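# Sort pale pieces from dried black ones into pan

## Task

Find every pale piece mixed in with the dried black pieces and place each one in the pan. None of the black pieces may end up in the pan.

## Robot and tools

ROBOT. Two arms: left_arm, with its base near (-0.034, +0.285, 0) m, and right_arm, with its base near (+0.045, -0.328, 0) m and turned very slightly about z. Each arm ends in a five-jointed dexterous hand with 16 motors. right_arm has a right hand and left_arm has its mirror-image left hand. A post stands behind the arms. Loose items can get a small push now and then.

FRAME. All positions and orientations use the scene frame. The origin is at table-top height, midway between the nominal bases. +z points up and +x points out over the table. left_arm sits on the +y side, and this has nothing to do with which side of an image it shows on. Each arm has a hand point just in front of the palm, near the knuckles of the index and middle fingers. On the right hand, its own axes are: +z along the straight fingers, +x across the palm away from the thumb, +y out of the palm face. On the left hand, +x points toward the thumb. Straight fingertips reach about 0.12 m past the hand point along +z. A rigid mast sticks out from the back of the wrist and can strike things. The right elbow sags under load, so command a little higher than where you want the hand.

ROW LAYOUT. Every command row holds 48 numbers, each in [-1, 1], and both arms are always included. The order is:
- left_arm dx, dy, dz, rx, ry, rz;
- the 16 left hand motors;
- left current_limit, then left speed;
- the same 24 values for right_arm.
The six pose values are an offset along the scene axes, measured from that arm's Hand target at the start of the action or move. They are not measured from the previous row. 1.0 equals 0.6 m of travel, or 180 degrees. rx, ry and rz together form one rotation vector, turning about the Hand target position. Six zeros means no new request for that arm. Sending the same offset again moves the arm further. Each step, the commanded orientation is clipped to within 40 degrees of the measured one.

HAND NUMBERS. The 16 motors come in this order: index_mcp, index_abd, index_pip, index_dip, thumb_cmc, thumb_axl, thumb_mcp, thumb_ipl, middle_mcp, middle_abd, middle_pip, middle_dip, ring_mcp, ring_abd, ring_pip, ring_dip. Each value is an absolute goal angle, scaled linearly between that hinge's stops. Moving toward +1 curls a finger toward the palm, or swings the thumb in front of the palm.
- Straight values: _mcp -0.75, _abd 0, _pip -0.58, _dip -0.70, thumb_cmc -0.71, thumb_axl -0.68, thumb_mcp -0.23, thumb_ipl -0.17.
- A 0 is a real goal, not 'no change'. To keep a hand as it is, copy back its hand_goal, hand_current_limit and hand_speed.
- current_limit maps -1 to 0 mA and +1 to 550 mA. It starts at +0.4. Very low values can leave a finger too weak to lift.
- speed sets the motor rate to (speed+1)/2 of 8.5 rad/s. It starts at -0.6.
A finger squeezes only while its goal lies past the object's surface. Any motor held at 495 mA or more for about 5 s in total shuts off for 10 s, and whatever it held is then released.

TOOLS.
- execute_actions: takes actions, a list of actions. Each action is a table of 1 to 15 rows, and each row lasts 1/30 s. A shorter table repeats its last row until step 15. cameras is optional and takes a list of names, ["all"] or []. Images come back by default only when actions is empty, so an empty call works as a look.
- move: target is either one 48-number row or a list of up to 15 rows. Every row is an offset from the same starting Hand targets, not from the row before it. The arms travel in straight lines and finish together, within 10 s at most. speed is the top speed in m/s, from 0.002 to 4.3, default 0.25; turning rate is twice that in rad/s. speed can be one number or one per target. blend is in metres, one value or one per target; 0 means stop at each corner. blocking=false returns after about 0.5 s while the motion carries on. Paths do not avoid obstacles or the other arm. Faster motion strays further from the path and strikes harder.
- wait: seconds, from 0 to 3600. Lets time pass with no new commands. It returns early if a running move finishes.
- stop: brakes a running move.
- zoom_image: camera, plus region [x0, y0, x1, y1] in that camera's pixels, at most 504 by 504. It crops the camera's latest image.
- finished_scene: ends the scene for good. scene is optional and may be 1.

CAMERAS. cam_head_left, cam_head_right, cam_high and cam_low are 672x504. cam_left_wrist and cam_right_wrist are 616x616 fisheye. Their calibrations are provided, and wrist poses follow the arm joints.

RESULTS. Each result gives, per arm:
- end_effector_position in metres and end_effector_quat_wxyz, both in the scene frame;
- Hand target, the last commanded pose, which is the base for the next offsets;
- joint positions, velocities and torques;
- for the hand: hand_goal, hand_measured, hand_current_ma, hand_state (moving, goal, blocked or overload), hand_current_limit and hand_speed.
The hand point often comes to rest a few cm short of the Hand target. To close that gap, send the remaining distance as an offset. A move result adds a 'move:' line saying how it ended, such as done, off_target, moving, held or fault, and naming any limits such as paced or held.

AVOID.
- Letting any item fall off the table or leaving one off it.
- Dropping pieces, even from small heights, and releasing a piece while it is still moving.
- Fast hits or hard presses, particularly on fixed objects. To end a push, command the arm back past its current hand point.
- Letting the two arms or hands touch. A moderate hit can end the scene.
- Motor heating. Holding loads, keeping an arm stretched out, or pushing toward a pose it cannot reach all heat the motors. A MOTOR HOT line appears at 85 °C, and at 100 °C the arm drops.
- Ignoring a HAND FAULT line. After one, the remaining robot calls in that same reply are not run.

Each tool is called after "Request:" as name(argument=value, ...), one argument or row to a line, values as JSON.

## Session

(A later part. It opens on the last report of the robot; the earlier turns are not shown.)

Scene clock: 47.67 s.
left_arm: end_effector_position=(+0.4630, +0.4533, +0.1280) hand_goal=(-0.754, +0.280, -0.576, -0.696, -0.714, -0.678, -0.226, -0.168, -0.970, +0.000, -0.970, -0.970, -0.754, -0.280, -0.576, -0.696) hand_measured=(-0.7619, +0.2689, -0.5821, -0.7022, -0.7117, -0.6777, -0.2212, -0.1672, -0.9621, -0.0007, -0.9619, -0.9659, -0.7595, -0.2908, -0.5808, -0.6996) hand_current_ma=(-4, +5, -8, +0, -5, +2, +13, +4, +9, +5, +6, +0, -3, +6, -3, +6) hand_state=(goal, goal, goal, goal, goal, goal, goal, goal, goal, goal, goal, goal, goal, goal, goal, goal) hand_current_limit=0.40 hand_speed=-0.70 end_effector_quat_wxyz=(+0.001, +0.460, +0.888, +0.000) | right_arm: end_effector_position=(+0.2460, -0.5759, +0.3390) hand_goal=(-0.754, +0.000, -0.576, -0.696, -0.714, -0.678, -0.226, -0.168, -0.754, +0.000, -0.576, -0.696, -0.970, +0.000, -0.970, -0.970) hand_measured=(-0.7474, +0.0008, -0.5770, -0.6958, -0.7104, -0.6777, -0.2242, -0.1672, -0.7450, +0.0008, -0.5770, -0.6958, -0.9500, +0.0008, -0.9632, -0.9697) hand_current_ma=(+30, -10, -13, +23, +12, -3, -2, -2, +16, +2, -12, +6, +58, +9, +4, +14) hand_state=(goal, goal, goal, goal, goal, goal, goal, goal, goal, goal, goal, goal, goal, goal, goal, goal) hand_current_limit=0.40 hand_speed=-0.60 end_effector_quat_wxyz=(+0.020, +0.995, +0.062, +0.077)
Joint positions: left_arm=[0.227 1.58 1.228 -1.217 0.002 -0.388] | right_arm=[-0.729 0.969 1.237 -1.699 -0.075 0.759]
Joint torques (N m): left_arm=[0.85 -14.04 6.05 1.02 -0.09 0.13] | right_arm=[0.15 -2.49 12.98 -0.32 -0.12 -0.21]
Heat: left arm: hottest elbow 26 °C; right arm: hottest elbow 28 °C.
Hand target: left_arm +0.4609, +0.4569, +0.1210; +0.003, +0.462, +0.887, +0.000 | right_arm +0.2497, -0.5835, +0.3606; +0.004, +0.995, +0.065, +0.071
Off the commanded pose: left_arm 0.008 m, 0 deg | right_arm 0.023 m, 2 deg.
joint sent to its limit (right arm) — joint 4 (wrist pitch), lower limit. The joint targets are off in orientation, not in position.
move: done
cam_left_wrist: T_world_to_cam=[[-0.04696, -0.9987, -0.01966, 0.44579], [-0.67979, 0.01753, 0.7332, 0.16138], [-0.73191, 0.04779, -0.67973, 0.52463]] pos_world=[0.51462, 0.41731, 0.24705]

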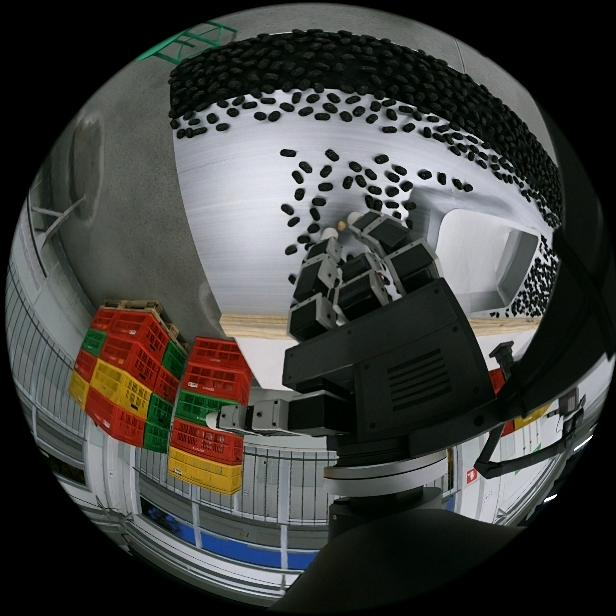

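Request:
move(
  target=[
    [0,0,-0.002,0,0,0, -0.764,0.315,-0.576,-0.696,-0.714,-0.678,-0.226,-0.168,-0.97,0.0,-0.97,-0.97,-0.764,-0.315,-0.576,-0.696,0.4,-0.9, 0,0,0,0,0,0, -0.754,0,-0.576,-0.696,-0.714,-0.678,-0.226,-0.168,-0.754,0,-0.576,-0.696,-0.97,0,-0.97,-0.97,0.4,-0.6],
  ],
  speed=0.05,
  cameras=["cam_left_wrist"],
)

Request:
zoom_image(
  camera="cam_left_wrist",
  region=[310, 190, 370, 250],
)

Scene clock: 48.73 s.
left_arm: end_effector_position=(+0.4639, +0.4535, +0.1283) hand_goal=(-0.764, +0.314, -0.576, -0.696, -0.714, -0.678, -0.226, -0.168, -0.970, +0.000, -0.970, -0.970, -0.764, -0.316, -0.576, -0.696) hand_measured=(-0.7703, +0.2689, -0.5808, -0.7034, -0.7117, -0.6777, -0.2212, -0.1691, -0.9621, -0.0007, -0.9606, -0.9672, -0.7691, -0.2937, -0.5795, -0.6996) hand_current_ma=(+3, -8, -1, +2, -9, +10, +10, -3, +18, +6, +8, -4, -5, -3, +0, -5) hand_state=(goal, blocked, goal, goal, goal, goal, goal, goal, goal, goal, goal, goal, goal, blocked, goal, goal) hand_current_limit=0.40 hand_speed=-0.90 end_effector_quat_wxyz=(+0.003, +0.460, +0.888, +0.001) | right_arm: end_effector_position=(+0.2460, -0.5759, +0.3390) hand_goal=(-0.754, +0.000, -0.576, -0.696, -0.714, -0.678, -0.226, -0.168, -0.754, +0.000, -0.576, -0.696, -0.970, +0.000, -0.970, -0.970) hand_measured=(-0.7462, -0.0007, -0.5770, -0.6958, -0.7104, -0.6767, -0.2242, -0.1681, -0.7450, +0.0008, -0.5770, -0.6971, -0.9500, +0.0008, -0.9619, -0.9697) hand_current_ma=(+25, +0, +7, -11, +5, -5, +8, -1, +41, -6, +7, -10, +58, -4, +6, -5) hand_state=(goal, goal, goal, goal, goal, goal, goal, goal, goal, goal, goal, goal, goal, goal, goal, goal) hand_current_limit=0.40 hand_speed=-0.60 end_effector_quat_wxyz=(+0.020, +0.995, +0.062, +0.077)
Joint positions: left_arm=[0.227 1.58 1.228 -1.213 0.002 -0.388] | right_arm=[-0.729 0.969 1.237 -1.699 -0.075 0.759]
Joint torques (N m): left_arm=[0.91 -13.86 5.93 0.99 -0.09 0.12] | right_arm=[0.09 -2.55 12.98 -0.31 -0.13 -0.21]
Heat: left arm: hottest elbow 26 °C; right arm: hottest elbow 28 °C.
Hand target: left_arm +0.4609, +0.4570, +0.1198; +0.003, +0.462, +0.887, +0.000 | right_arm +0.2497, -0.5835, +0.3606; +0.004, +0.995, +0.065, +0.071
Off the commanded pose: left_arm 0.010 m, 0 deg | right_arm 0.023 m, 2 deg.
joint sent to its limit (right arm) — joint 4 (wrist pitch), lower limit. The joint targets are off in orientation, not in position.
move: done
cam_left_wrist: T_world_to_cam=[[-0.04684, -0.99869, -0.02076, 0.44612], [-0.68256, 0.01683, 0.73064, 0.16372], [-0.72933, 0.04839, -0.68245, 0.52429]] pos_world=[0.51502, 0.41741, 0.24744]

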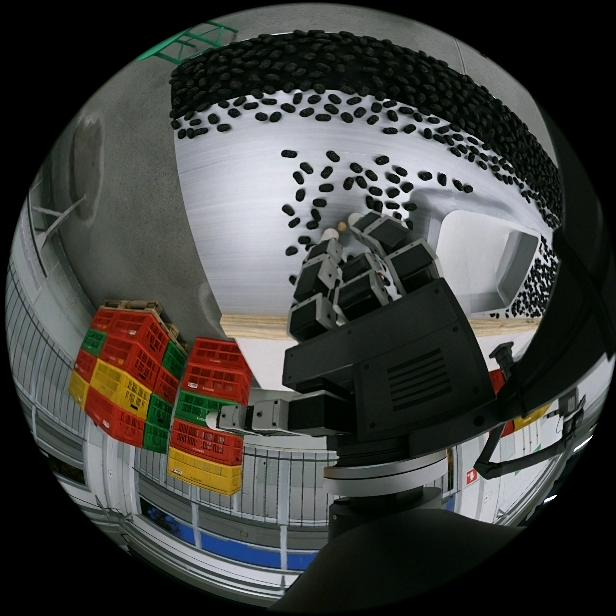

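Scaled by 8.400 from the camera's image (finer frame: 880x880).

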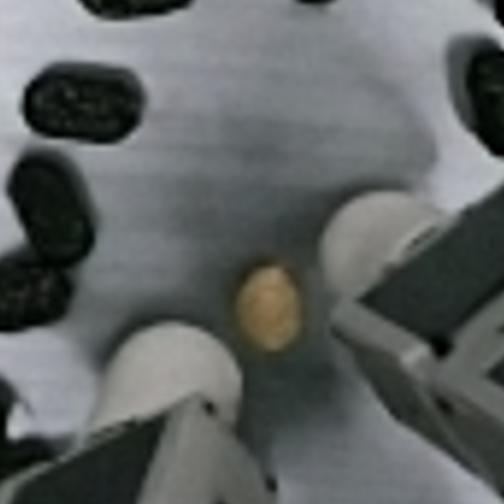

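Request:
move(
  target=[
    [0.0183,0,0.047,0,-0.0165,0, -0.764,0.35,-0.576,-0.696,-0.714,-0.678,-0.226,-0.168,-0.97,0.0,-0.97,-0.97,-0.764,-0.335,-0.576,-0.696,0.4,-0.9, 0,0,0,0,0,0, -0.754,0,-0.576,-0.696,-0.714,-0.678,-0.226,-0.168,-0.754,0,-0.576,-0.696,-0.97,0,-0.97,-0.97,0.4,-0.6],
  ],
  speed=0.03,
  cameras=["cam_left_wrist"],
)

Request:
zoom_image(
  camera="cam_left_wrist",
  region=[310, 190, 370, 250],
)

Scene clock: 50.13 s.
left_arm: end_effector_position=(+0.4641, +0.4524, +0.1282) hand_goal=(-0.764, +0.350, -0.576, -0.696, -0.714, -0.678, -0.226, -0.168, -0.970, +0.000, -0.970, -0.970, -0.764, -0.336, -0.576, -0.696) hand_measured=(-0.7631, +0.3304, -0.5757, -0.6945, -0.7117, -0.6777, -0.2212, -0.1672, -0.9609, -0.0007, -0.9606, -0.9659, -0.7643, -0.3142, -0.5705, -0.6920) hand_current_ma=(+2, +3, +1, +7, -6, +5, +10, +0, +4, +2, +8, -4, +8, +0, -3, +3) hand_state=(goal, goal, goal, goal, goal, goal, goal, goal, goal, goal, goal, goal, goal, blocked, goal, goal) hand_current_limit=0.40 hand_speed=-0.90 end_effector_quat_wxyz=(+0.006, +0.459, +0.888, -0.002) | right_arm: end_effector_position=(+0.2460, -0.5759, +0.3390) hand_goal=(-0.754, +0.000, -0.576, -0.696, -0.714, -0.678, -0.226, -0.168, -0.754, +0.000, -0.576, -0.696, -0.970, +0.000, -0.970, -0.970) hand_measured=(-0.7462, +0.0008, -0.5770, -0.6958, -0.7092, -0.6767, -0.2242, -0.1672, -0.7450, -0.0007, -0.5770, -0.6958, -0.9500, -0.0007, -0.9619, -0.9684) hand_current_ma=(+12, +9, +9, -4, +4, +1, -13, +11, +8, +4, -26, +17, +54, -24, -1, +10) hand_state=(goal, goal, goal, goal, goal, goal, goal, goal, goal, goal, goal, goal, goal, goal, goal, goal) hand_current_limit=0.40 hand_speed=-0.60 end_effector_quat_wxyz=(+0.020, +0.995, +0.062, +0.077)
Joint positions: left_arm=[0.228 1.58 1.228 -1.213 0.011 -0.388] | right_arm=[-0.729 0.969 1.237 -1.699 -0.075 0.759]
Joint torques (N m): left_arm=[0.73 -15.97 8.49 0.47 0.01 0.11] | right_arm=[0.03 -2.49 12.98 -0.32 -0.13 -0.21]
Heat: left arm: hottest elbow 26 °C; right arm: hottest elbow 29 °C.
Hand target: left_arm +0.4719, +0.4569, +0.1480; +0.026, +0.461, +0.887, +0.012 | right_arm +0.2497, -0.5835, +0.3606; +0.004, +0.995, +0.065, +0.071
Off the commanded pose: left_arm 0.022 m, 3 deg | right_arm 0.023 m, 2 deg.
joint sent to its limit (right arm) — joint 4 (wrist pitch), lower limit. The joint targets are off in orientation, not in position.
move: off_target (left_arm)
cam_left_wrist: T_world_to_cam=[[-0.04576, -0.99888, -0.0118, 0.44352], [-0.68466, 0.02276, 0.7285, 0.1625], [-0.72742, 0.04142, -0.68494, 0.52703]] pos_world=[0.51492, 0.4175, 0.24784]

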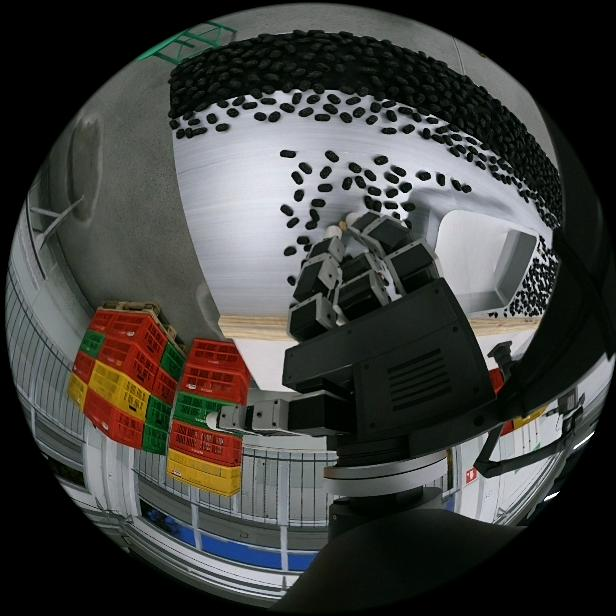

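Scaled by 8.400 from the camera's image (finer frame: 880x880).

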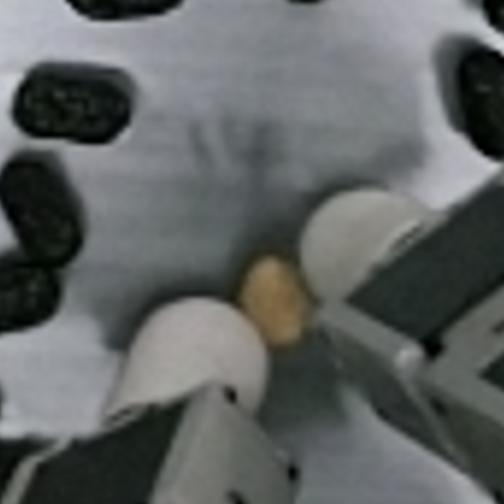

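Request:
move(
  target=[
    [0,0,0,0,0,0, -0.764,0.5,-0.576,-0.696,-0.714,-0.678,-0.226,-0.168,-0.97,0.0,-0.97,-0.97,-0.764,-0.5,-0.576,-0.696,0.4,-0.9, 0,0,0,0,0,0, -0.754,0,-0.576,-0.696,-0.714,-0.678,-0.226,-0.168,-0.754,0,-0.576,-0.696,-0.97,0,-0.97,-0.97,0.4,-0.6],
  ],
  speed=0.03,
  cameras=["cam_left_wrist"],
)

Request:
zoom_image(
  camera="cam_left_wrist",
  region=[310, 190, 370, 250],
)

Scene clock: 50.83 s.
left_arm: end_effector_position=(+0.4641, +0.4524, +0.1293) hand_goal=(-0.764, +0.500, -0.576, -0.696, -0.714, -0.678, -0.226, -0.168, -0.970, +0.000, -0.970, -0.970, -0.764, -0.500, -0.576, -0.696) hand_measured=(-0.7619, +0.3803, -0.5744, -0.7022, -0.7117, -0.6777, -0.2212, -0.1672, -0.9621, +0.0023, -0.9606, -0.9672, -0.7607, -0.3787, -0.5705, -0.6920) hand_current_ma=(+1, -48, -18, -2, -10, -3, +10, +2, +13, +1, +3, -15, -6, +47, +6, +11) hand_state=(goal, blocked, goal, goal, goal, goal, goal, goal, goal, goal, goal, goal, goal, blocked, goal, goal) hand_current_limit=0.40 hand_speed=-0.90 end_effector_quat_wxyz=(+0.007, +0.459, +0.888, -0.002) | right_arm: end_effector_position=(+0.2460, -0.5759, +0.3390) hand_goal=(-0.754, +0.000, -0.576, -0.696, -0.714, -0.678, -0.226, -0.168, -0.754, +0.000, -0.576, -0.696, -0.970, +0.000, -0.970, -0.970) hand_measured=(-0.7474, +0.0008, -0.5782, -0.6958, -0.7104, -0.6767, -0.2232, -0.1681, -0.7462, -0.0007, -0.5757, -0.6958, -0.9500, +0.0008, -0.9619, -0.9697) hand_current_ma=(+27, -5, +3, -12, -1, -5, +12, +9, +28, +2, +5, +16, +41, +3, -6, +20) hand_state=(goal, goal, goal, goal, goal, goal, goal, goal, goal, goal, goal, goal, goal, goal, goal, goal) hand_current_limit=0.40 hand_speed=-0.60 end_effector_quat_wxyz=(+0.020, +0.995, +0.062, +0.077)
Joint positions: left_arm=[0.228 1.577 1.228 -1.213 0.011 -0.388] | right_arm=[-0.729 0.969 1.237 -1.699 -0.075 0.759]
Joint torques (N m): left_arm=[0.62 -15.85 8.5 0.49 0.01 0.11] | right_arm=[-0.03 -2.43 12.97 -0.32 -0.12 -0.21]
Heat: left arm: hottest elbow 26 °C; right arm: hottest elbow 29 °C.
Hand target: left_arm +0.4719, +0.4569, +0.1480; +0.026, +0.461, +0.887, +0.012 | right_arm +0.2497, -0.5835, +0.3606; +0.004, +0.995, +0.065, +0.071
Off the commanded pose: left_arm 0.021 m, 3 deg | right_arm 0.023 m, 2 deg.
joint sent to its limit (right arm) — joint 4 (wrist pitch), lower limit. The joint targets are off in orientation, not in position.
move: done
cam_left_wrist: T_world_to_cam=[[-0.04574, -0.99888, -0.01205, 0.44348], [-0.68637, 0.02266, 0.7269, 0.16281], [-0.72581, 0.04152, -0.68664, 0.52726]] pos_world=[0.51473, 0.4174, 0.24904]

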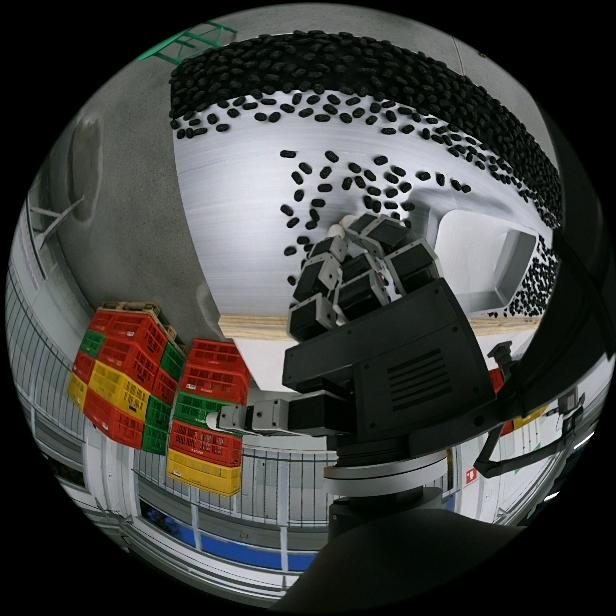

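Scaled by 8.400 from the camera's image (finer frame: 880x880).

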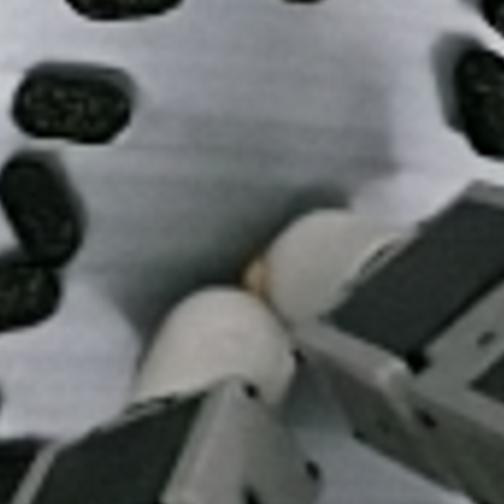

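Request:
move(
  target=[
    [-0.0183,0.001,-0.047,0,0.0165,0, -0.764,0.285,-0.576,-0.696,-0.714,-0.678,-0.226,-0.168,-0.97,0.0,-0.97,-0.97,-0.764,-0.285,-0.576,-0.696,0.4,-0.9, 0,0,0,0,0,0, -0.754,0,-0.576,-0.696,-0.714,-0.678,-0.226,-0.168,-0.754,0,-0.576,-0.696,-0.97,0,-0.97,-0.97,0.4,-0.6],
  ],
  speed=0.03,
  cameras=["cam_left_wrist"],
)

Request:
zoom_image(
  camera="cam_left_wrist",
  region=[310, 190, 370, 250],
)

Scene clock: 54.07 s.
left_arm: end_effector_position=(+0.4649, +0.4529, +0.1287) hand_goal=(-0.764, +0.284, -0.576, -0.696, -0.714, -0.678, -0.226, -0.168, -0.970, +0.000, -0.970, -0.970, -0.764, -0.286, -0.576, -0.696) hand_measured=(-0.7631, +0.2880, -0.5808, -0.7022, -0.7117, -0.6777, -0.2212, -0.1681, -0.9633, +0.0023, -0.9606, -0.9659, -0.7595, -0.2893, -0.5744, -0.7009) hand_current_ma=(+6, +2, -11, -2, -8, +4, +2, +7, +3, +6, +5, -8, -12, -3, -1, +7) hand_state=(goal, goal, goal, goal, goal, goal, goal, goal, goal, goal, goal, goal, goal, goal, goal, goal) hand_current_limit=0.40 hand_speed=-0.90 end_effector_quat_wxyz=(+0.008, +0.460, +0.888, +0.001) | right_arm: end_effector_position=(+0.2460, -0.5759, +0.3390) hand_goal=(-0.754, +0.000, -0.576, -0.696, -0.714, -0.678, -0.226, -0.168, -0.754, +0.000, -0.576, -0.696, -0.970, +0.000, -0.970, -0.970) hand_measured=(-0.7462, -0.0007, -0.5770, -0.6958, -0.7104, -0.6777, -0.2232, -0.1672, -0.7450, +0.0008, -0.5770, -0.6958, -0.9500, -0.0007, -0.9632, -0.9684) hand_current_ma=(+13, -19, +1, +6, +2, -11, -5, +1, +27, +7, -8, -6, +57, +4, +15, +3) hand_state=(goal, goal, goal, goal, goal, goal, goal, goal, goal, goal, goal, goal, goal, goal, goal, goal) hand_current_limit=0.40 hand_speed=-0.60 end_effector_quat_wxyz=(+0.020, +0.995, +0.062, +0.077)
Joint positions: left_arm=[0.228 1.577 1.225 -1.205 0.009 -0.387] | right_arm=[-0.729 0.969 1.237 -1.699 -0.075 0.759]
Joint torques (N m): left_arm=[0.91 -13.63 6.19 0.69 -0.37 0.13] | right_arm=[0.03 -2.43 12.98 -0.32 -0.12 -0.21]
Heat: left arm: hottest elbow 26 °C; right arm: hottest elbow 29 °C.
Hand target: left_arm +0.4610, +0.4574, +0.1199; +0.003, +0.462, +0.887, +0.000 | right_arm +0.2497, -0.5835, +0.3606; +0.004, +0.995, +0.065, +0.071
Off the commanded pose: left_arm 0.011 m, 1 deg | right_arm 0.023 m, 2 deg.
joint sent to its limit (right arm) — joint 4 (wrist pitch), lower limit. The joint targets are off in orientation, not in position.
move: off_target (left_arm)
cam_left_wrist: T_world_to_cam=[[-0.04682, -0.99878, -0.01596, 0.44507], [-0.68943, 0.02075, 0.72406, 0.1664], [-0.72284, 0.04491, -0.68956, 0.52484]] pos_world=[0.51493, 0.41751, 0.24853]

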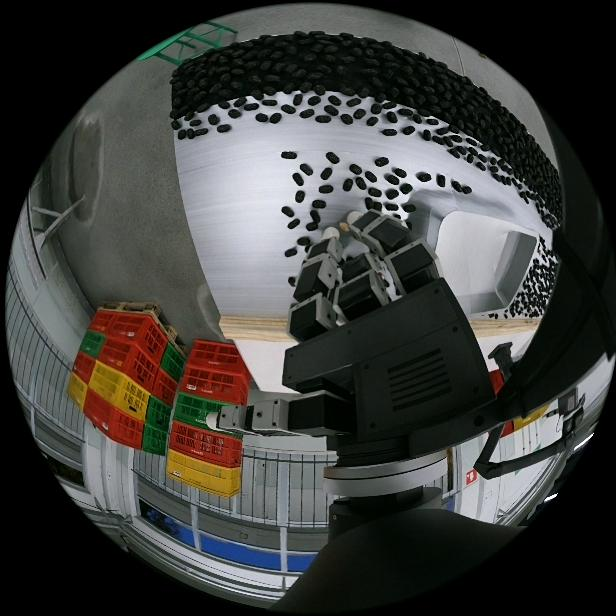

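Scaled by 8.400 from the camera's image (finer frame: 880x880).

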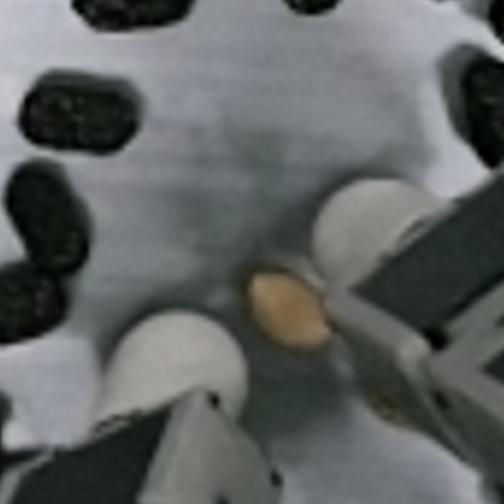

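Request:
move(
  target=[
    [0,0,0.014,0,0,0, -0.793,0.275,-0.576,-0.696,-0.714,-0.678,-0.226,-0.168,-0.97,0.0,-0.97,-0.97,-0.791,-0.295,-0.576,-0.696,0.4,-0.8, 0,0,0,0,0,0, -0.754,0,-0.576,-0.696,-0.714,-0.678,-0.226,-0.168,-0.754,0,-0.576,-0.696,-0.97,0,-0.97,-0.97,0.4,-0.6],
  ],
  speed=0.03,
  cameras=["cam_left_wrist"],
)

Request:
zoom_image(
  camera="cam_left_wrist",
  region=[310, 190, 370, 250],
)

Scene clock: 55.10 s.
left_arm: end_effector_position=(+0.4651, +0.4534, +0.1289) hand_goal=(-0.794, +0.274, -0.576, -0.696, -0.714, -0.678, -0.226, -0.168, -0.970, +0.000, -0.970, -0.970, -0.792, -0.296, -0.576, -0.696) hand_measured=(-0.7740, +0.2880, -0.5744, -0.6958, -0.7117, -0.6788, -0.2212, -0.1672, -0.9633, +0.0008, -0.9606, -0.9672, -0.7691, -0.2908, -0.5705, -0.6920) hand_current_ma=(+10, +11, -7, +0, -12, +9, +10, +4, +13, +8, -2, -14, -5, -13, +8, +6) hand_state=(blocked, goal, goal, goal, goal, goal, goal, goal, goal, goal, goal, goal, blocked, goal, goal, goal) hand_current_limit=0.40 hand_speed=-0.80 end_effector_quat_wxyz=(+0.008, +0.460, +0.888, +0.002) | right_arm: end_effector_position=(+0.2460, -0.5759, +0.3390) hand_goal=(-0.754, +0.000, -0.576, -0.696, -0.714, -0.678, -0.226, -0.168, -0.754, +0.000, -0.576, -0.696, -0.970, +0.000, -0.970, -0.970) hand_measured=(-0.7462, -0.0007, -0.5770, -0.6958, -0.7104, -0.6777, -0.2242, -0.1681, -0.7450, -0.0007, -0.5770, -0.6958, -0.9500, +0.0008, -0.9632, -0.9684) hand_current_ma=(+25, -8, +6, -1, +16, -12, -1, +8, +27, +10, +2, +0, +56, -5, +23, +15) hand_state=(goal, goal, goal, goal, goal, goal, goal, goal, goal, goal, goal, goal, goal, goal, goal, goal) hand_current_limit=0.40 hand_speed=-0.60 end_effector_quat_wxyz=(+0.020, +0.995, +0.062, +0.077)
Joint positions: left_arm=[0.229 1.577 1.225 -1.203 0.008 -0.387] | right_arm=[-0.729 0.969 1.237 -1.699 -0.075 0.759]
Joint torques (N m): left_arm=[0.91 -14.27 7.17 -0.2 -0.34 0.13] | right_arm=[0.03 -2.49 13.01 -0.31 -0.12 -0.21]
Heat: left arm: hottest elbow 26 °C; right arm: hottest elbow 29 °C.
Hand target: left_arm +0.4609, +0.4577, +0.1283; +0.003, +0.461, +0.887, +0.000 | right_arm +0.2497, -0.5835, +0.3606; +0.004, +0.995, +0.065, +0.071
Off the commanded pose: left_arm 0.006 m, 1 deg | right_arm 0.023 m, 2 deg.
joint sent to its limit (right arm) — joint 4 (wrist pitch), lower limit. The joint targets are off in orientation, not in position.
move: done
cam_left_wrist: T_world_to_cam=[[-0.04633, -0.99877, -0.01751, 0.44551], [-0.6903, 0.01934, 0.72326, 0.16755], [-0.72203, 0.0456, -0.69035, 0.52453]] pos_world=[0.51503, 0.41781, 0.24873]

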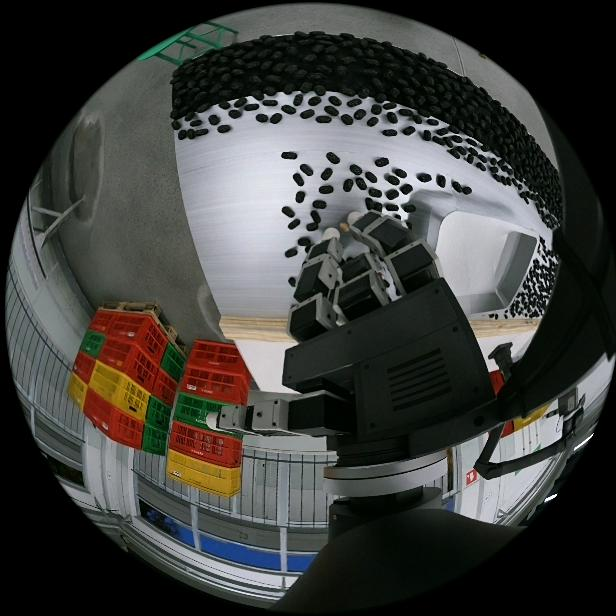

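Scaled by 8.400 from the camera's image (finer frame: 880x880).

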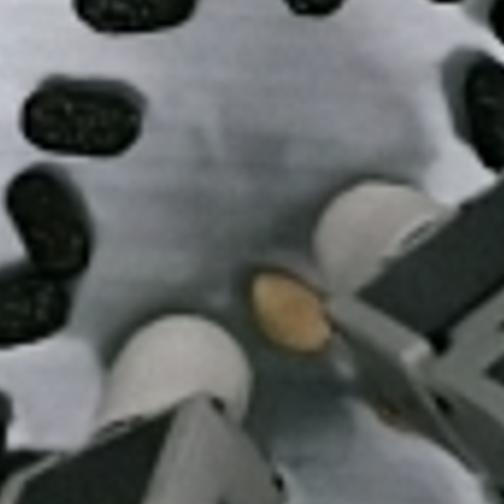

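Request:
move(
  target=[
    [0,0,0.0,0,0,0, -0.83,0.265,-0.576,-0.696,-0.714,-0.678,-0.226,-0.168,-0.97,0.0,-0.97,-0.97,-0.83,-0.305,-0.576,-0.696,0.4,-0.8, 0,0,0,0,0,0, -0.754,0,-0.576,-0.696,-0.714,-0.678,-0.226,-0.168,-0.754,0,-0.576,-0.696,-0.97,0,-0.97,-0.97,0.4,-0.6],
  ],
  speed=0.03,
  cameras=["cam_left_wrist"],
)

Request:
zoom_image(
  camera="cam_left_wrist",
  region=[310, 190, 370, 250],
)

Scene clock: 55.77 s.
left_arm: end_effector_position=(+0.4651, +0.4536, +0.1290) hand_goal=(-0.830, +0.264, -0.576, -0.696, -0.714, -0.678, -0.226, -0.168, -0.970, +0.000, -0.970, -0.970, -0.830, -0.306, -0.576, -0.696) hand_measured=(-0.7957, +0.2850, -0.5744, -0.6958, -0.7104, -0.6767, -0.2203, -0.1672, -0.9621, +0.0023, -0.9606, -0.9672, -0.7764, -0.2937, -0.5667, -0.6907) hand_current_ma=(+26, +6, -11, +2, -9, +3, +3, +4, +9, +6, +5, +3, +21, -3, +1, +8) hand_state=(blocked, blocked, goal, goal, goal, goal, goal, goal, goal, goal, goal, goal, blocked, goal, goal, goal) hand_current_limit=0.40 hand_speed=-0.80 end_effector_quat_wxyz=(+0.008, +0.460, +0.888, +0.002) | right_arm: end_effector_position=(+0.2460, -0.5759, +0.3390) hand_goal=(-0.754, +0.000, -0.576, -0.696, -0.714, -0.678, -0.226, -0.168, -0.754, +0.000, -0.576, -0.696, -0.970, +0.000, -0.970, -0.970) hand_measured=(-0.7474, -0.0007, -0.5770, -0.6971, -0.7104, -0.6767, -0.2242, -0.1681, -0.7450, -0.0007, -0.5770, -0.6958, -0.9500, -0.0007, -0.9632, -0.9710) hand_current_ma=(+27, -15, -8, -1, -1, -4, +13, +6, +20, +6, -20, -12, +53, -4, +17, +19) hand_state=(goal, goal, goal, goal, goal, goal, goal, goal, goal, goal, goal, goal, goal, goal, goal, goal) hand_current_limit=0.40 hand_speed=-0.60 end_effector_quat_wxyz=(+0.020, +0.995, +0.062, +0.077)
Joint positions: left_arm=[0.229 1.577 1.225 -1.203 0.007 -0.387] | right_arm=[-0.729 0.969 1.237 -1.699 -0.075 0.759]
Joint torques (N m): left_arm=[0.91 -14.33 7.17 -0.2 -0.29 0.12] | right_arm=[0.09 -2.49 13 -0.31 -0.12 -0.21]
Heat: left arm: hottest elbow 26 °C; right arm: hottest elbow 29 °C.
Hand target: left_arm +0.4609, +0.4577, +0.1283; +0.003, +0.461, +0.887, +0.000 | right_arm +0.2497, -0.5835, +0.3606; +0.004, +0.995, +0.065, +0.071
Off the commanded pose: left_arm 0.006 m, 1 deg | right_arm 0.023 m, 2 deg.
joint sent to its limit (right arm) — joint 4 (wrist pitch), lower limit. The joint targets are off in orientation, not in position.
move: done
cam_left_wrist: T_world_to_cam=[[-0.04629, -0.99876, -0.01856, 0.44584], [-0.69013, 0.01854, 0.72345, 0.16775], [-0.7222, 0.0463, -0.69013, 0.52427]] pos_world=[0.51503, 0.41791, 0.24873]

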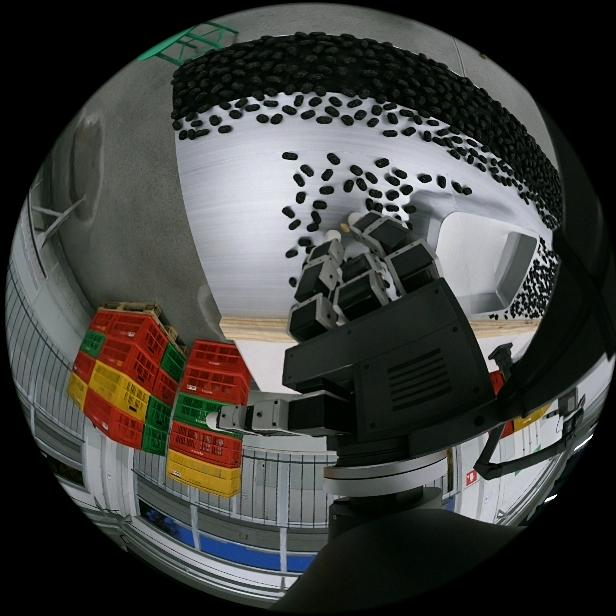

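Scaled by 8.400 from the camera's image (finer frame: 880x880).

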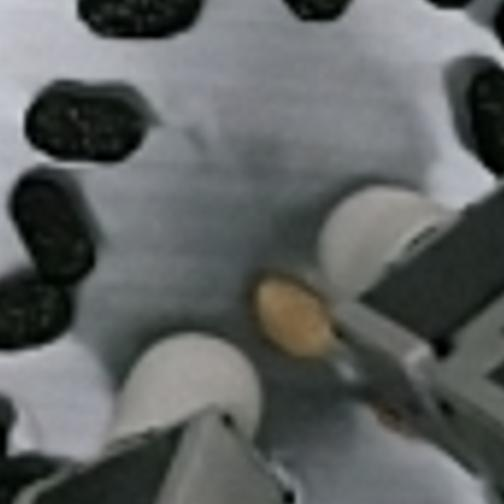

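Request:
move(
  target=[
    [0,0,0.0,0,0,0, -0.82,0.265,-0.576,-0.696,-0.714,-0.678,-0.226,-0.168,-0.97,0.0,-0.97,-0.97,-0.89,-0.305,-0.576,-0.696,0.4,-0.8, 0,0,0,0,0,0, -0.754,0,-0.576,-0.696,-0.714,-0.678,-0.226,-0.168,-0.754,0,-0.576,-0.696,-0.97,0,-0.97,-0.97,0.4,-0.6],
  ],
  speed=0.03,
  cameras=["cam_left_wrist"],
)

Request:
zoom_image(
  camera="cam_left_wrist",
  region=[310, 190, 370, 250],
)

Scene clock: 56.47 s.
left_arm: end_effector_position=(+0.4651, +0.4536, +0.1290) hand_goal=(-0.820, +0.264, -0.576, -0.696, -0.714, -0.678, -0.226, -0.168, -0.970, +0.000, -0.970, -0.970, -0.890, -0.306, -0.576, -0.696) hand_measured=(-0.7945, +0.2850, -0.5693, -0.6945, -0.7117, -0.6767, -0.2212, -0.1672, -0.9645, -0.0095, -0.9658, -0.9672, -0.8620, -0.2922, -0.5680, -0.6907) hand_current_ma=(+21, +1, -8, +6, +1, +6, +7, +9, +4, +7, +0, -1, +9, -7, +7, +6) hand_state=(blocked, blocked, goal, goal, goal, goal, goal, goal, goal, goal, goal, goal, blocked, goal, goal, goal) hand_current_limit=0.40 hand_speed=-0.80 end_effector_quat_wxyz=(+0.008, +0.460, +0.888, +0.002) | right_arm: end_effector_position=(+0.2460, -0.5759, +0.3390) hand_goal=(-0.754, +0.000, -0.576, -0.696, -0.714, -0.678, -0.226, -0.168, -0.754, +0.000, -0.576, -0.696, -0.970, +0.000, -0.970, -0.970) hand_measured=(-0.7474, +0.0008, -0.5770, -0.6971, -0.7104, -0.6777, -0.2242, -0.1672, -0.7462, -0.0007, -0.5770, -0.6958, -0.9500, -0.0007, -0.9632, -0.9697) hand_current_ma=(+14, +11, -5, -11, +6, -14, -14, -6, +14, +3, -5, +13, +57, -11, -3, +13) hand_state=(goal, goal, goal, goal, goal, goal, goal, goal, goal, goal, goal, goal, goal, goal, goal, goal) hand_current_limit=0.40 hand_speed=-0.60 end_effector_quat_wxyz=(+0.020, +0.995, +0.062, +0.077)
Joint positions: left_arm=[0.229 1.577 1.225 -1.203 0.007 -0.387] | right_arm=[-0.729 0.969 1.237 -1.699 -0.075 0.759]
Joint torques (N m): left_arm=[0.91 -14.21 7.15 -0.21 -0.28 0.11] | right_arm=[0.09 -2.49 12.98 -0.31 -0.12 -0.21]
Heat: left arm: hottest elbow 26 °C; right arm: hottest elbow 29 °C.
Hand target: left_arm +0.4609, +0.4576, +0.1283; +0.003, +0.461, +0.887, +0.000 | right_arm +0.2497, -0.5835, +0.3606; +0.004, +0.995, +0.065, +0.071
Off the commanded pose: left_arm 0.006 m, 1 deg | right_arm 0.023 m, 2 deg.
joint sent to its limit (right arm) — joint 4 (wrist pitch), lower limit. The joint targets are off in orientation, not in position.
move: done
cam_left_wrist: T_world_to_cam=[[-0.04671, -0.99874, -0.01855, 0.44595], [-0.69011, 0.01884, 0.72346, 0.16761], [-0.7222, 0.0466, -0.69012, 0.52414]] pos_world=[0.51503, 0.41781, 0.24873]

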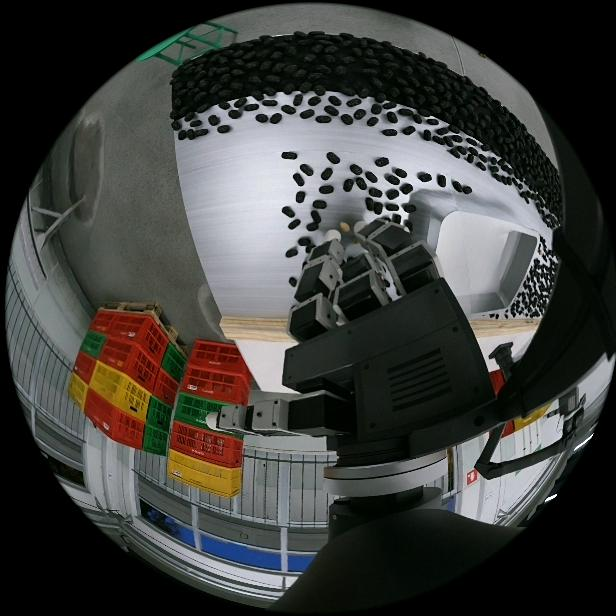

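Scaled by 8.400 from the camera's image (finer frame: 880x880).

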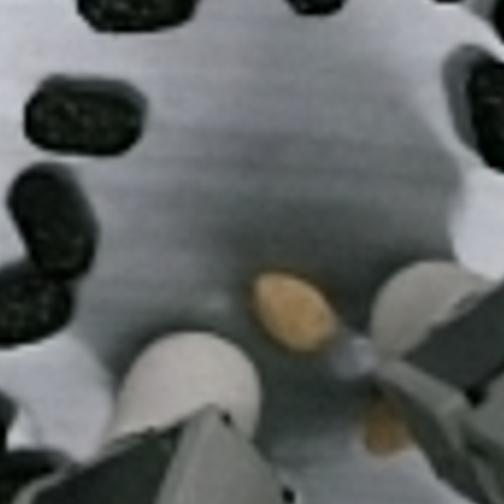

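Request:
move(
  target=[
    [0.0233,0,0.0667,0,-0.022,0, -0.79,0.275,-0.576,-0.696,-0.714,-0.678,-0.226,-0.168,-0.97,0.0,-0.97,-0.97,-0.79,-0.295,-0.576,-0.696,0.4,-0.8, 0,0,0,0,0,0, -0.754,0,-0.576,-0.696,-0.714,-0.678,-0.226,-0.168,-0.754,0,-0.576,-0.696,-0.97,0,-0.97,-0.97,0.4,-0.6],
  ],
  speed=0.03,
  cameras=["cam_left_wrist"],
)

Request:
zoom_image(
  camera="cam_left_wrist",
  region=[310, 190, 370, 250],
)

Scene clock: 58.30 s.
left_arm: end_effector_position=(+0.4603, +0.4510, +0.1361) hand_goal=(-0.790, +0.274, -0.576, -0.696, -0.714, -0.678, -0.226, -0.168, -0.970, +0.000, -0.970, -0.970, -0.790, -0.296, -0.576, -0.696) hand_measured=(-0.7836, +0.2748, -0.5705, -0.6945, -0.7117, -0.6767, -0.2212, -0.1681, -0.9633, -0.0095, -0.9606, -0.9672, -0.7909, -0.2878, -0.5667, -0.6907) hand_current_ma=(+10, +3, -9, -1, -15, +13, +7, +7, +8, +11, +0, -4, -11, -6, -2, -1) hand_state=(goal, goal, goal, goal, goal, goal, goal, goal, goal, goal, goal, goal, goal, goal, goal, goal) hand_current_limit=0.40 hand_speed=-0.80 end_effector_quat_wxyz=(+0.009, +0.460, +0.888, -0.002) | right_arm: end_effector_position=(+0.2460, -0.5759, +0.3390) hand_goal=(-0.754, +0.000, -0.576, -0.696, -0.714, -0.678, -0.226, -0.168, -0.754, +0.000, -0.576, -0.696, -0.970, +0.000, -0.970, -0.970) hand_measured=(-0.7462, +0.0008, -0.5770, -0.6958, -0.7104, -0.6777, -0.2242, -0.1672, -0.7450, -0.0007, -0.5770, -0.6958, -0.9500, -0.0007, -0.9632, -0.9697) hand_current_ma=(+28, -34, +1, -2, +11, -2, -2, -1, +21, -14, -12, +10, +43, -2, +9, +21) hand_state=(goal, goal, goal, goal, goal, goal, goal, goal, goal, goal, goal, goal, goal, goal, goal, goal) hand_current_limit=0.40 hand_speed=-0.60 end_effector_quat_wxyz=(+0.020, +0.995, +0.062, +0.077)
Joint positions: left_arm=[0.229 1.559 1.225 -1.224 0.015 -0.387] | right_arm=[-0.729 0.969 1.237 -1.699 -0.075 0.759]
Joint torques (N m): left_arm=[0.73 -15.62 10.81 -0.35 0.02 0.1] | right_arm=[0.03 -2.49 12.98 -0.32 -0.12 -0.21]
Heat: left arm: hottest elbow 27 °C; right arm: hottest elbow 29 °C.
Hand target: left_arm +0.4749, +0.4577, +0.1683; +0.034, +0.461, +0.887, +0.016 | right_arm +0.2497, -0.5835, +0.3606; +0.004, +0.995, +0.065, +0.071
Off the commanded pose: left_arm 0.036 m, 3 deg | right_arm 0.023 m, 2 deg.
joint sent to its limit (right arm) — joint 4 (wrist pitch), lower limit. The joint targets are off in orientation, not in position.
move: off_target (left_arm)
cam_left_wrist: T_world_to_cam=[[-0.04684, -0.99886, -0.00976, 0.44222], [-0.6896, 0.02526, 0.72375, 0.15596], [-0.72267, 0.04063, -0.68999, 0.52869]] pos_world=[0.51033, 0.4163, 0.25623]

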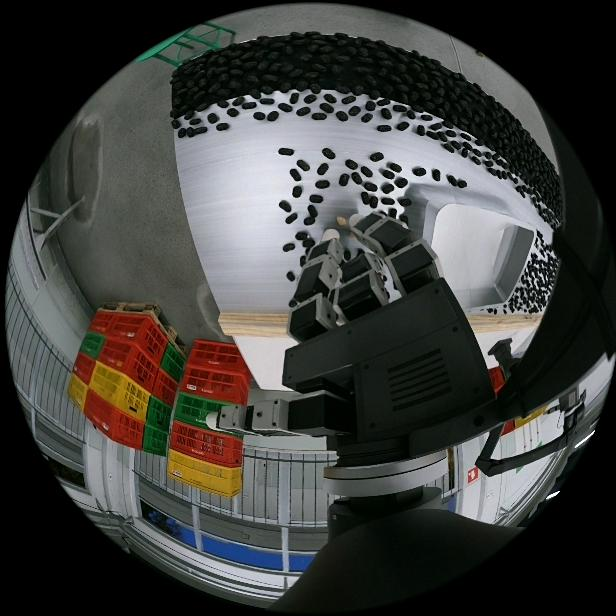

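Scaled by 8.400 from the camera's image (finer frame: 880x880).

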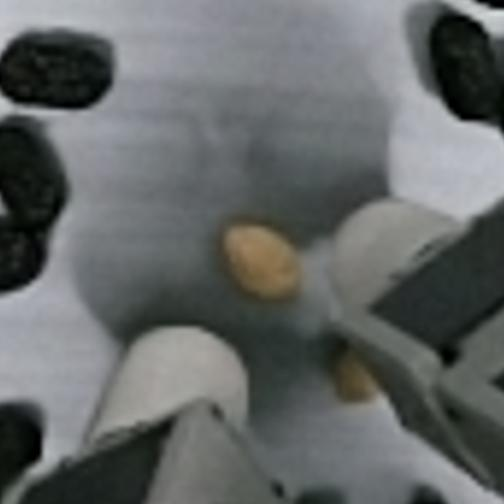

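Request:
move(
  target=[
    [-0.0228,0,-0.0755,0,0.022,0, -0.79,0.275,-0.576,-0.696,-0.714,-0.678,-0.226,-0.168,-0.97,0.0,-0.97,-0.97,-0.79,-0.29,-0.576,-0.696,0.4,-0.8, 0,0,0,0,0,0, -0.754,0,-0.576,-0.696,-0.714,-0.678,-0.226,-0.168,-0.754,0,-0.576,-0.696,-0.97,0,-0.97,-0.97,0.4,-0.6],
  ],
  speed=0.04,
  cameras=["cam_left_wrist"],
)

Request:
zoom_image(
  camera="cam_left_wrist",
  region=[310, 190, 370, 250],
)

Scene clock: 60.37 s.
left_arm: end_effector_position=(+0.4614, +0.4527, +0.1285) hand_goal=(-0.790, +0.274, -0.576, -0.696, -0.714, -0.678, -0.226, -0.168, -0.970, +0.000, -0.970, -0.970, -0.790, -0.290, -0.576, -0.696) hand_measured=(-0.7836, +0.2762, -0.5693, -0.6983, -0.7129, -0.6777, -0.2212, -0.1681, -0.9621, -0.0080, -0.9619, -0.9672, -0.7896, -0.2878, -0.5667, -0.6945) hand_current_ma=(+0, +7, -2, +3, -9, -3, +17, +12, +8, +10, +6, -2, -21, -2, -1, +5) hand_state=(goal, goal, goal, moving, goal, goal, goal, goal, goal, goal, goal, goal, goal, goal, goal, moving) hand_current_limit=0.40 hand_speed=-0.80 end_effector_quat_wxyz=(+0.004, +0.460, +0.888, -0.001) | right_arm: end_effector_position=(+0.2460, -0.5759, +0.3390) hand_goal=(-0.754, +0.000, -0.576, -0.696, -0.714, -0.678, -0.226, -0.168, -0.754, +0.000, -0.576, -0.696, -0.970, +0.000, -0.970, -0.970) hand_measured=(-0.7474, -0.0007, -0.5770, -0.6958, -0.7104, -0.6777, -0.2232, -0.1672, -0.7450, -0.0007, -0.5770, -0.6971, -0.9500, +0.0008, -0.9619, -0.9684) hand_current_ma=(+35, -14, -1, -9, +9, -13, -5, +2, +30, -13, +1, +21, +64, -5, +6, +0) hand_state=(goal, goal, goal, goal, goal, goal, goal, goal, goal, goal, goal, goal, goal, goal, goal, goal) hand_current_limit=0.40 hand_speed=-0.60 end_effector_quat_wxyz=(+0.020, +0.995, +0.062, +0.077)
Joint positions: left_arm=[0.229 1.573 1.22 -1.212 0.007 -0.387] | right_arm=[-0.729 0.969 1.237 -1.699 -0.075 0.759]
Joint torques (N m): left_arm=[0.85 -13.39 6.93 0.65 -0.3 0.11] | right_arm=[0.03 -2.49 13 -0.31 -0.12 -0.21]
Heat: left arm: hottest elbow 27 °C; right arm: hottest elbow 30 °C.
Hand target: left_arm +0.4612, +0.4577, +0.1231; +0.003, +0.461, +0.887, +0.001 | right_arm +0.2497, -0.5835, +0.3606; +0.004, +0.995, +0.065, +0.071
Off the commanded pose: left_arm 0.007 m, 0 deg | right_arm 0.023 m, 2 deg.
joint sent to its limit (right arm) — joint 4 (wrist pitch), lower limit. The joint targets are off in orientation, not in position.
move: done
cam_left_wrist: T_world_to_cam=[[-0.04689, -0.99877, -0.01624, 0.44474], [-0.68389, 0.02024, 0.7293, 0.16118], [-0.72808, 0.0453, -0.684, 0.52363]] pos_world=[0.51232, 0.41721, 0.24784]

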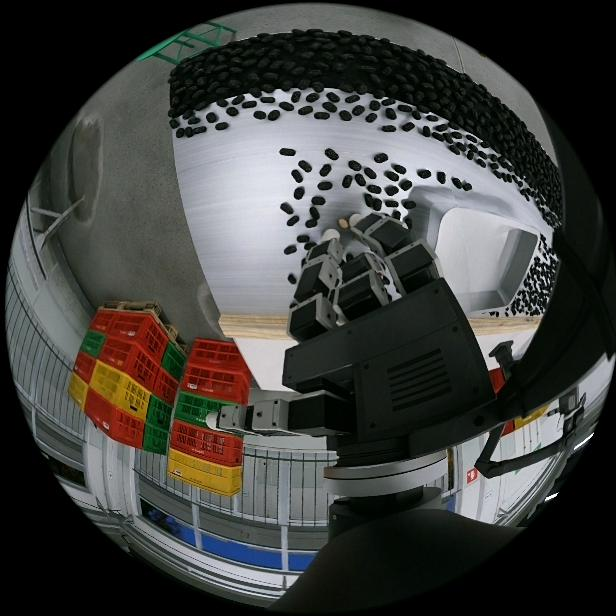

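Scaled by 8.400 from the camera's image (finer frame: 880x880).

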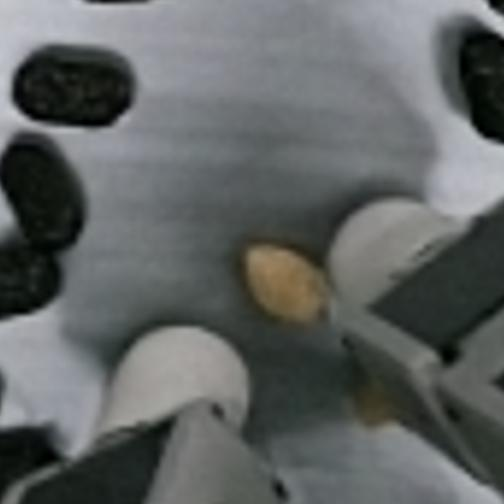

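Request:
move(
  target=[
    [0,0,0,0,0,0, -0.750,0.275,-0.576,-0.696,-0.714,-0.678,-0.226,-0.168,-0.97,0.0,-0.97,-0.97,-0.750,-0.29,-0.576,-0.696,0.4,-0.9, 0,0,0,0,0,0, -0.754,0,-0.576,-0.696,-0.714,-0.678,-0.226,-0.168,-0.754,0,-0.576,-0.696,-0.97,0,-0.97,-0.97,0.4,-0.6],
  ],
  speed=0.04,
  cameras=["cam_left_wrist"],
)

Request:
zoom_image(
  camera="cam_left_wrist",
  region=[310, 190, 370, 250],
)

Scene clock: 61.17 s.
left_arm: end_effector_position=(+0.4614, +0.4527, +0.1285) hand_goal=(-0.750, +0.274, -0.576, -0.696, -0.714, -0.678, -0.226, -0.168, -0.970, +0.000, -0.970, -0.970, -0.750, -0.290, -0.576, -0.696) hand_measured=(-0.7752, +0.2777, -0.5795, -0.7022, -0.7117, -0.6777, -0.2203, -0.1681, -0.9633, -0.0080, -0.9606, -0.9672, -0.7788, -0.2878, -0.5795, -0.7009) hand_current_ma=(-4, +2, -8, -6, -12, +2, +7, +5, +1, +10, +11, +5, -12, -2, -3, +4) hand_state=(blocked, goal, goal, goal, goal, goal, goal, goal, goal, goal, goal, goal, blocked, goal, goal, goal) hand_current_limit=0.40 hand_speed=-0.90 end_effector_quat_wxyz=(+0.004, +0.460, +0.888, -0.001) | right_arm: end_effector_position=(+0.2460, -0.5759, +0.3390) hand_goal=(-0.754, +0.000, -0.576, -0.696, -0.714, -0.678, -0.226, -0.168, -0.754, +0.000, -0.576, -0.696, -0.970, +0.000, -0.970, -0.970) hand_measured=(-0.7462, +0.0008, -0.5770, -0.6958, -0.7092, -0.6767, -0.2242, -0.1672, -0.7450, +0.0008, -0.5770, -0.6958, -0.9512, +0.0008, -0.9619, -0.9697) hand_current_ma=(+12, -5, +20, -7, -1, -13, -8, -2, +20, -6, -4, -11, +42, +4, +13, -5) hand_state=(goal, goal, goal, goal, goal, goal, goal, goal, goal, goal, goal, goal, goal, goal, goal, goal) hand_current_limit=0.40 hand_speed=-0.60 end_effector_quat_wxyz=(+0.020, +0.995, +0.062, +0.077)
Joint positions: left_arm=[0.229 1.573 1.22 -1.212 0.007 -0.387] | right_arm=[-0.729 0.969 1.237 -1.699 -0.075 0.759]
Joint torques (N m): left_arm=[0.85 -13.39 6.87 0.65 -0.29 0.11] | right_arm=[0.03 -2.49 12.98 -0.31 -0.13 -0.21]
Heat: left arm: hottest elbow 27 °C; right arm: hottest elbow 30 °C.
Hand target: left_arm +0.4612, +0.4577, +0.1231; +0.003, +0.461, +0.887, +0.001 | right_arm +0.2497, -0.5835, +0.3606; +0.004, +0.995, +0.065, +0.071
Off the commanded pose: left_arm 0.007 m, 0 deg | right_arm 0.023 m, 2 deg.
joint sent to its limit (right arm) — joint 4 (wrist pitch), lower limit. The joint targets are off in orientation, not in position.
move: done
cam_left_wrist: T_world_to_cam=[[-0.04689, -0.99877, -0.01624, 0.44474], [-0.68389, 0.02024, 0.7293, 0.16118], [-0.72808, 0.0453, -0.684, 0.52363]] pos_world=[0.51232, 0.41721, 0.24784]

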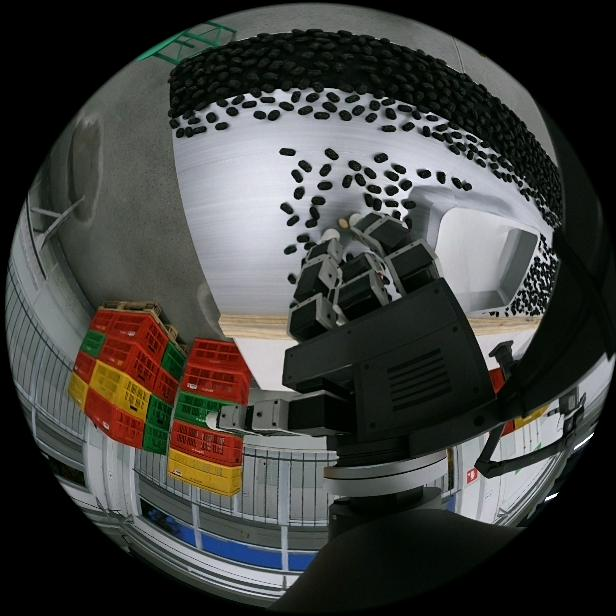

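Scaled by 8.400 from the camera's image (finer frame: 880x880).

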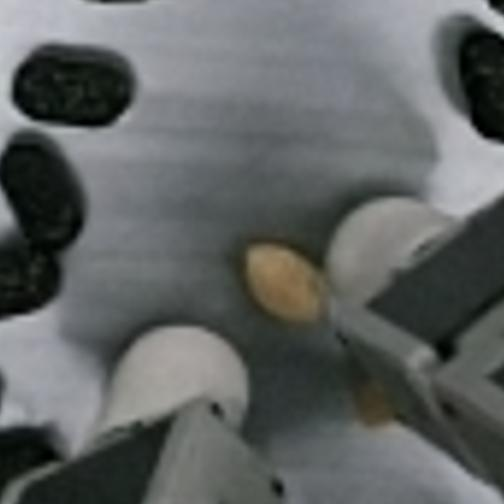

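Request:
move(
  target=[
    [0,0,-0.004,0,0,0, -0.752,0.41,-0.576,-0.696,-0.714,-0.678,-0.226,-0.168,-0.97,0.0,-0.97,-0.97,-0.752,-0.41,-0.576,-0.696,0.4,-0.9, 0,0,0,0,0,0, -0.754,0,-0.576,-0.696,-0.714,-0.678,-0.226,-0.168,-0.754,0,-0.576,-0.696,-0.97,0,-0.97,-0.97,0.4,-0.6],
  ],
  speed=0.04,
  cameras=["cam_left_wrist"],
)

Request:
zoom_image(
  camera="cam_left_wrist",
  region=[310, 190, 370, 250],
)

Scene clock: 61.83 s.
left_arm: end_effector_position=(+0.4610, +0.4528, +0.1268) hand_goal=(-0.752, +0.410, -0.576, -0.696, -0.714, -0.678, -0.226, -0.168, -0.970, +0.000, -0.970, -0.970, -0.752, -0.410, -0.576, -0.696) hand_measured=(-0.7535, +0.3407, -0.5770, -0.7009, -0.7117, -0.6777, -0.2212, -0.1681, -0.9633, -0.0036, -0.9606, -0.9659, -0.7535, -0.3582, -0.5705, -0.6907) hand_current_ma=(+17, -15, -6, -3, -11, +1, +8, +6, +16, +18, +2, +0, -7, +2, -4, +3) hand_state=(goal, blocked, goal, goal, goal, goal, goal, goal, goal, goal, goal, goal, goal, blocked, goal, goal) hand_current_limit=0.40 hand_speed=-0.90 end_effector_quat_wxyz=(+0.004, +0.460, +0.888, +0.000) | right_arm: end_effector_position=(+0.2460, -0.5759, +0.3390) hand_goal=(-0.754, +0.000, -0.576, -0.696, -0.714, -0.678, -0.226, -0.168, -0.754, +0.000, -0.576, -0.696, -0.970, +0.000, -0.970, -0.970) hand_measured=(-0.7462, +0.0008, -0.5770, -0.6958, -0.7104, -0.6767, -0.2242, -0.1681, -0.7450, -0.0007, -0.5770, -0.6958, -0.9512, +0.0008, -0.9619, -0.9697) hand_current_ma=(+22, +5, -2, -15, -1, +5, +1, +17, +13, -17, -16, +10, +58, -16, +9, +1) hand_state=(goal, goal, goal, goal, goal, goal, goal, goal, goal, goal, goal, goal, goal, goal, goal, goal) hand_current_limit=0.40 hand_speed=-0.60 end_effector_quat_wxyz=(+0.020, +0.995, +0.062, +0.077)
Joint positions: left_arm=[0.229 1.574 1.216 -1.208 0.005 -0.387] | right_arm=[-0.729 0.969 1.237 -1.699 -0.075 0.759]
Joint torques (N m): left_arm=[0.85 -13.33 6.91 0.7 -0.24 0.11] | right_arm=[0.03 -2.49 12.98 -0.32 -0.13 -0.21]
Heat: left arm: hottest elbow 27 °C; right arm: hottest elbow 30 °C.
Hand target: left_arm +0.4612, +0.4576, +0.1206; +0.003, +0.461, +0.887, +0.000 | right_arm +0.2497, -0.5835, +0.3606; +0.004, +0.995, +0.065, +0.071
Off the commanded pose: left_arm 0.008 m, 0 deg | right_arm 0.023 m, 2 deg.
joint sent to its limit (right arm) — joint 4 (wrist pitch), lower limit. The joint targets are off in orientation, not in position.
move: done
cam_left_wrist: T_world_to_cam=[[-0.04692, -0.99875, -0.01721, 0.44495], [-0.68345, 0.01954, 0.72974, 0.16217], [-0.72849, 0.046, -0.68351, 0.52205]] pos_world=[0.51202, 0.41721, 0.24614]

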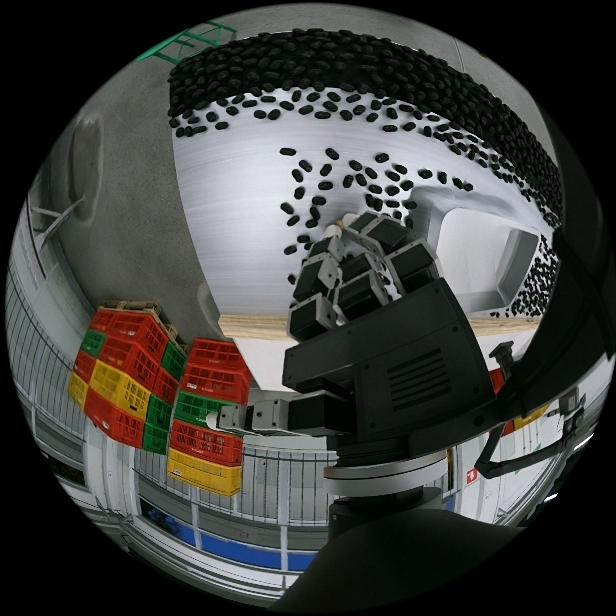

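Scaled by 8.400 from the camera's image (finer frame: 880x880).

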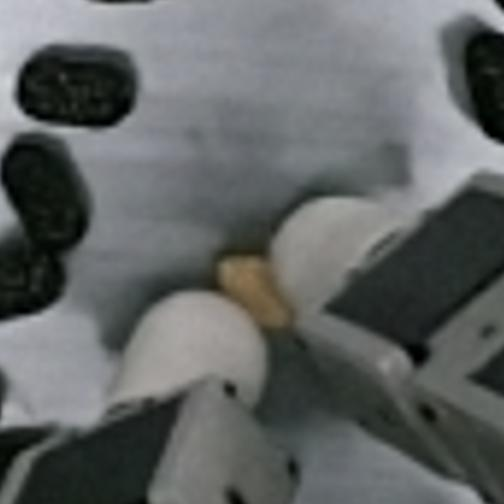

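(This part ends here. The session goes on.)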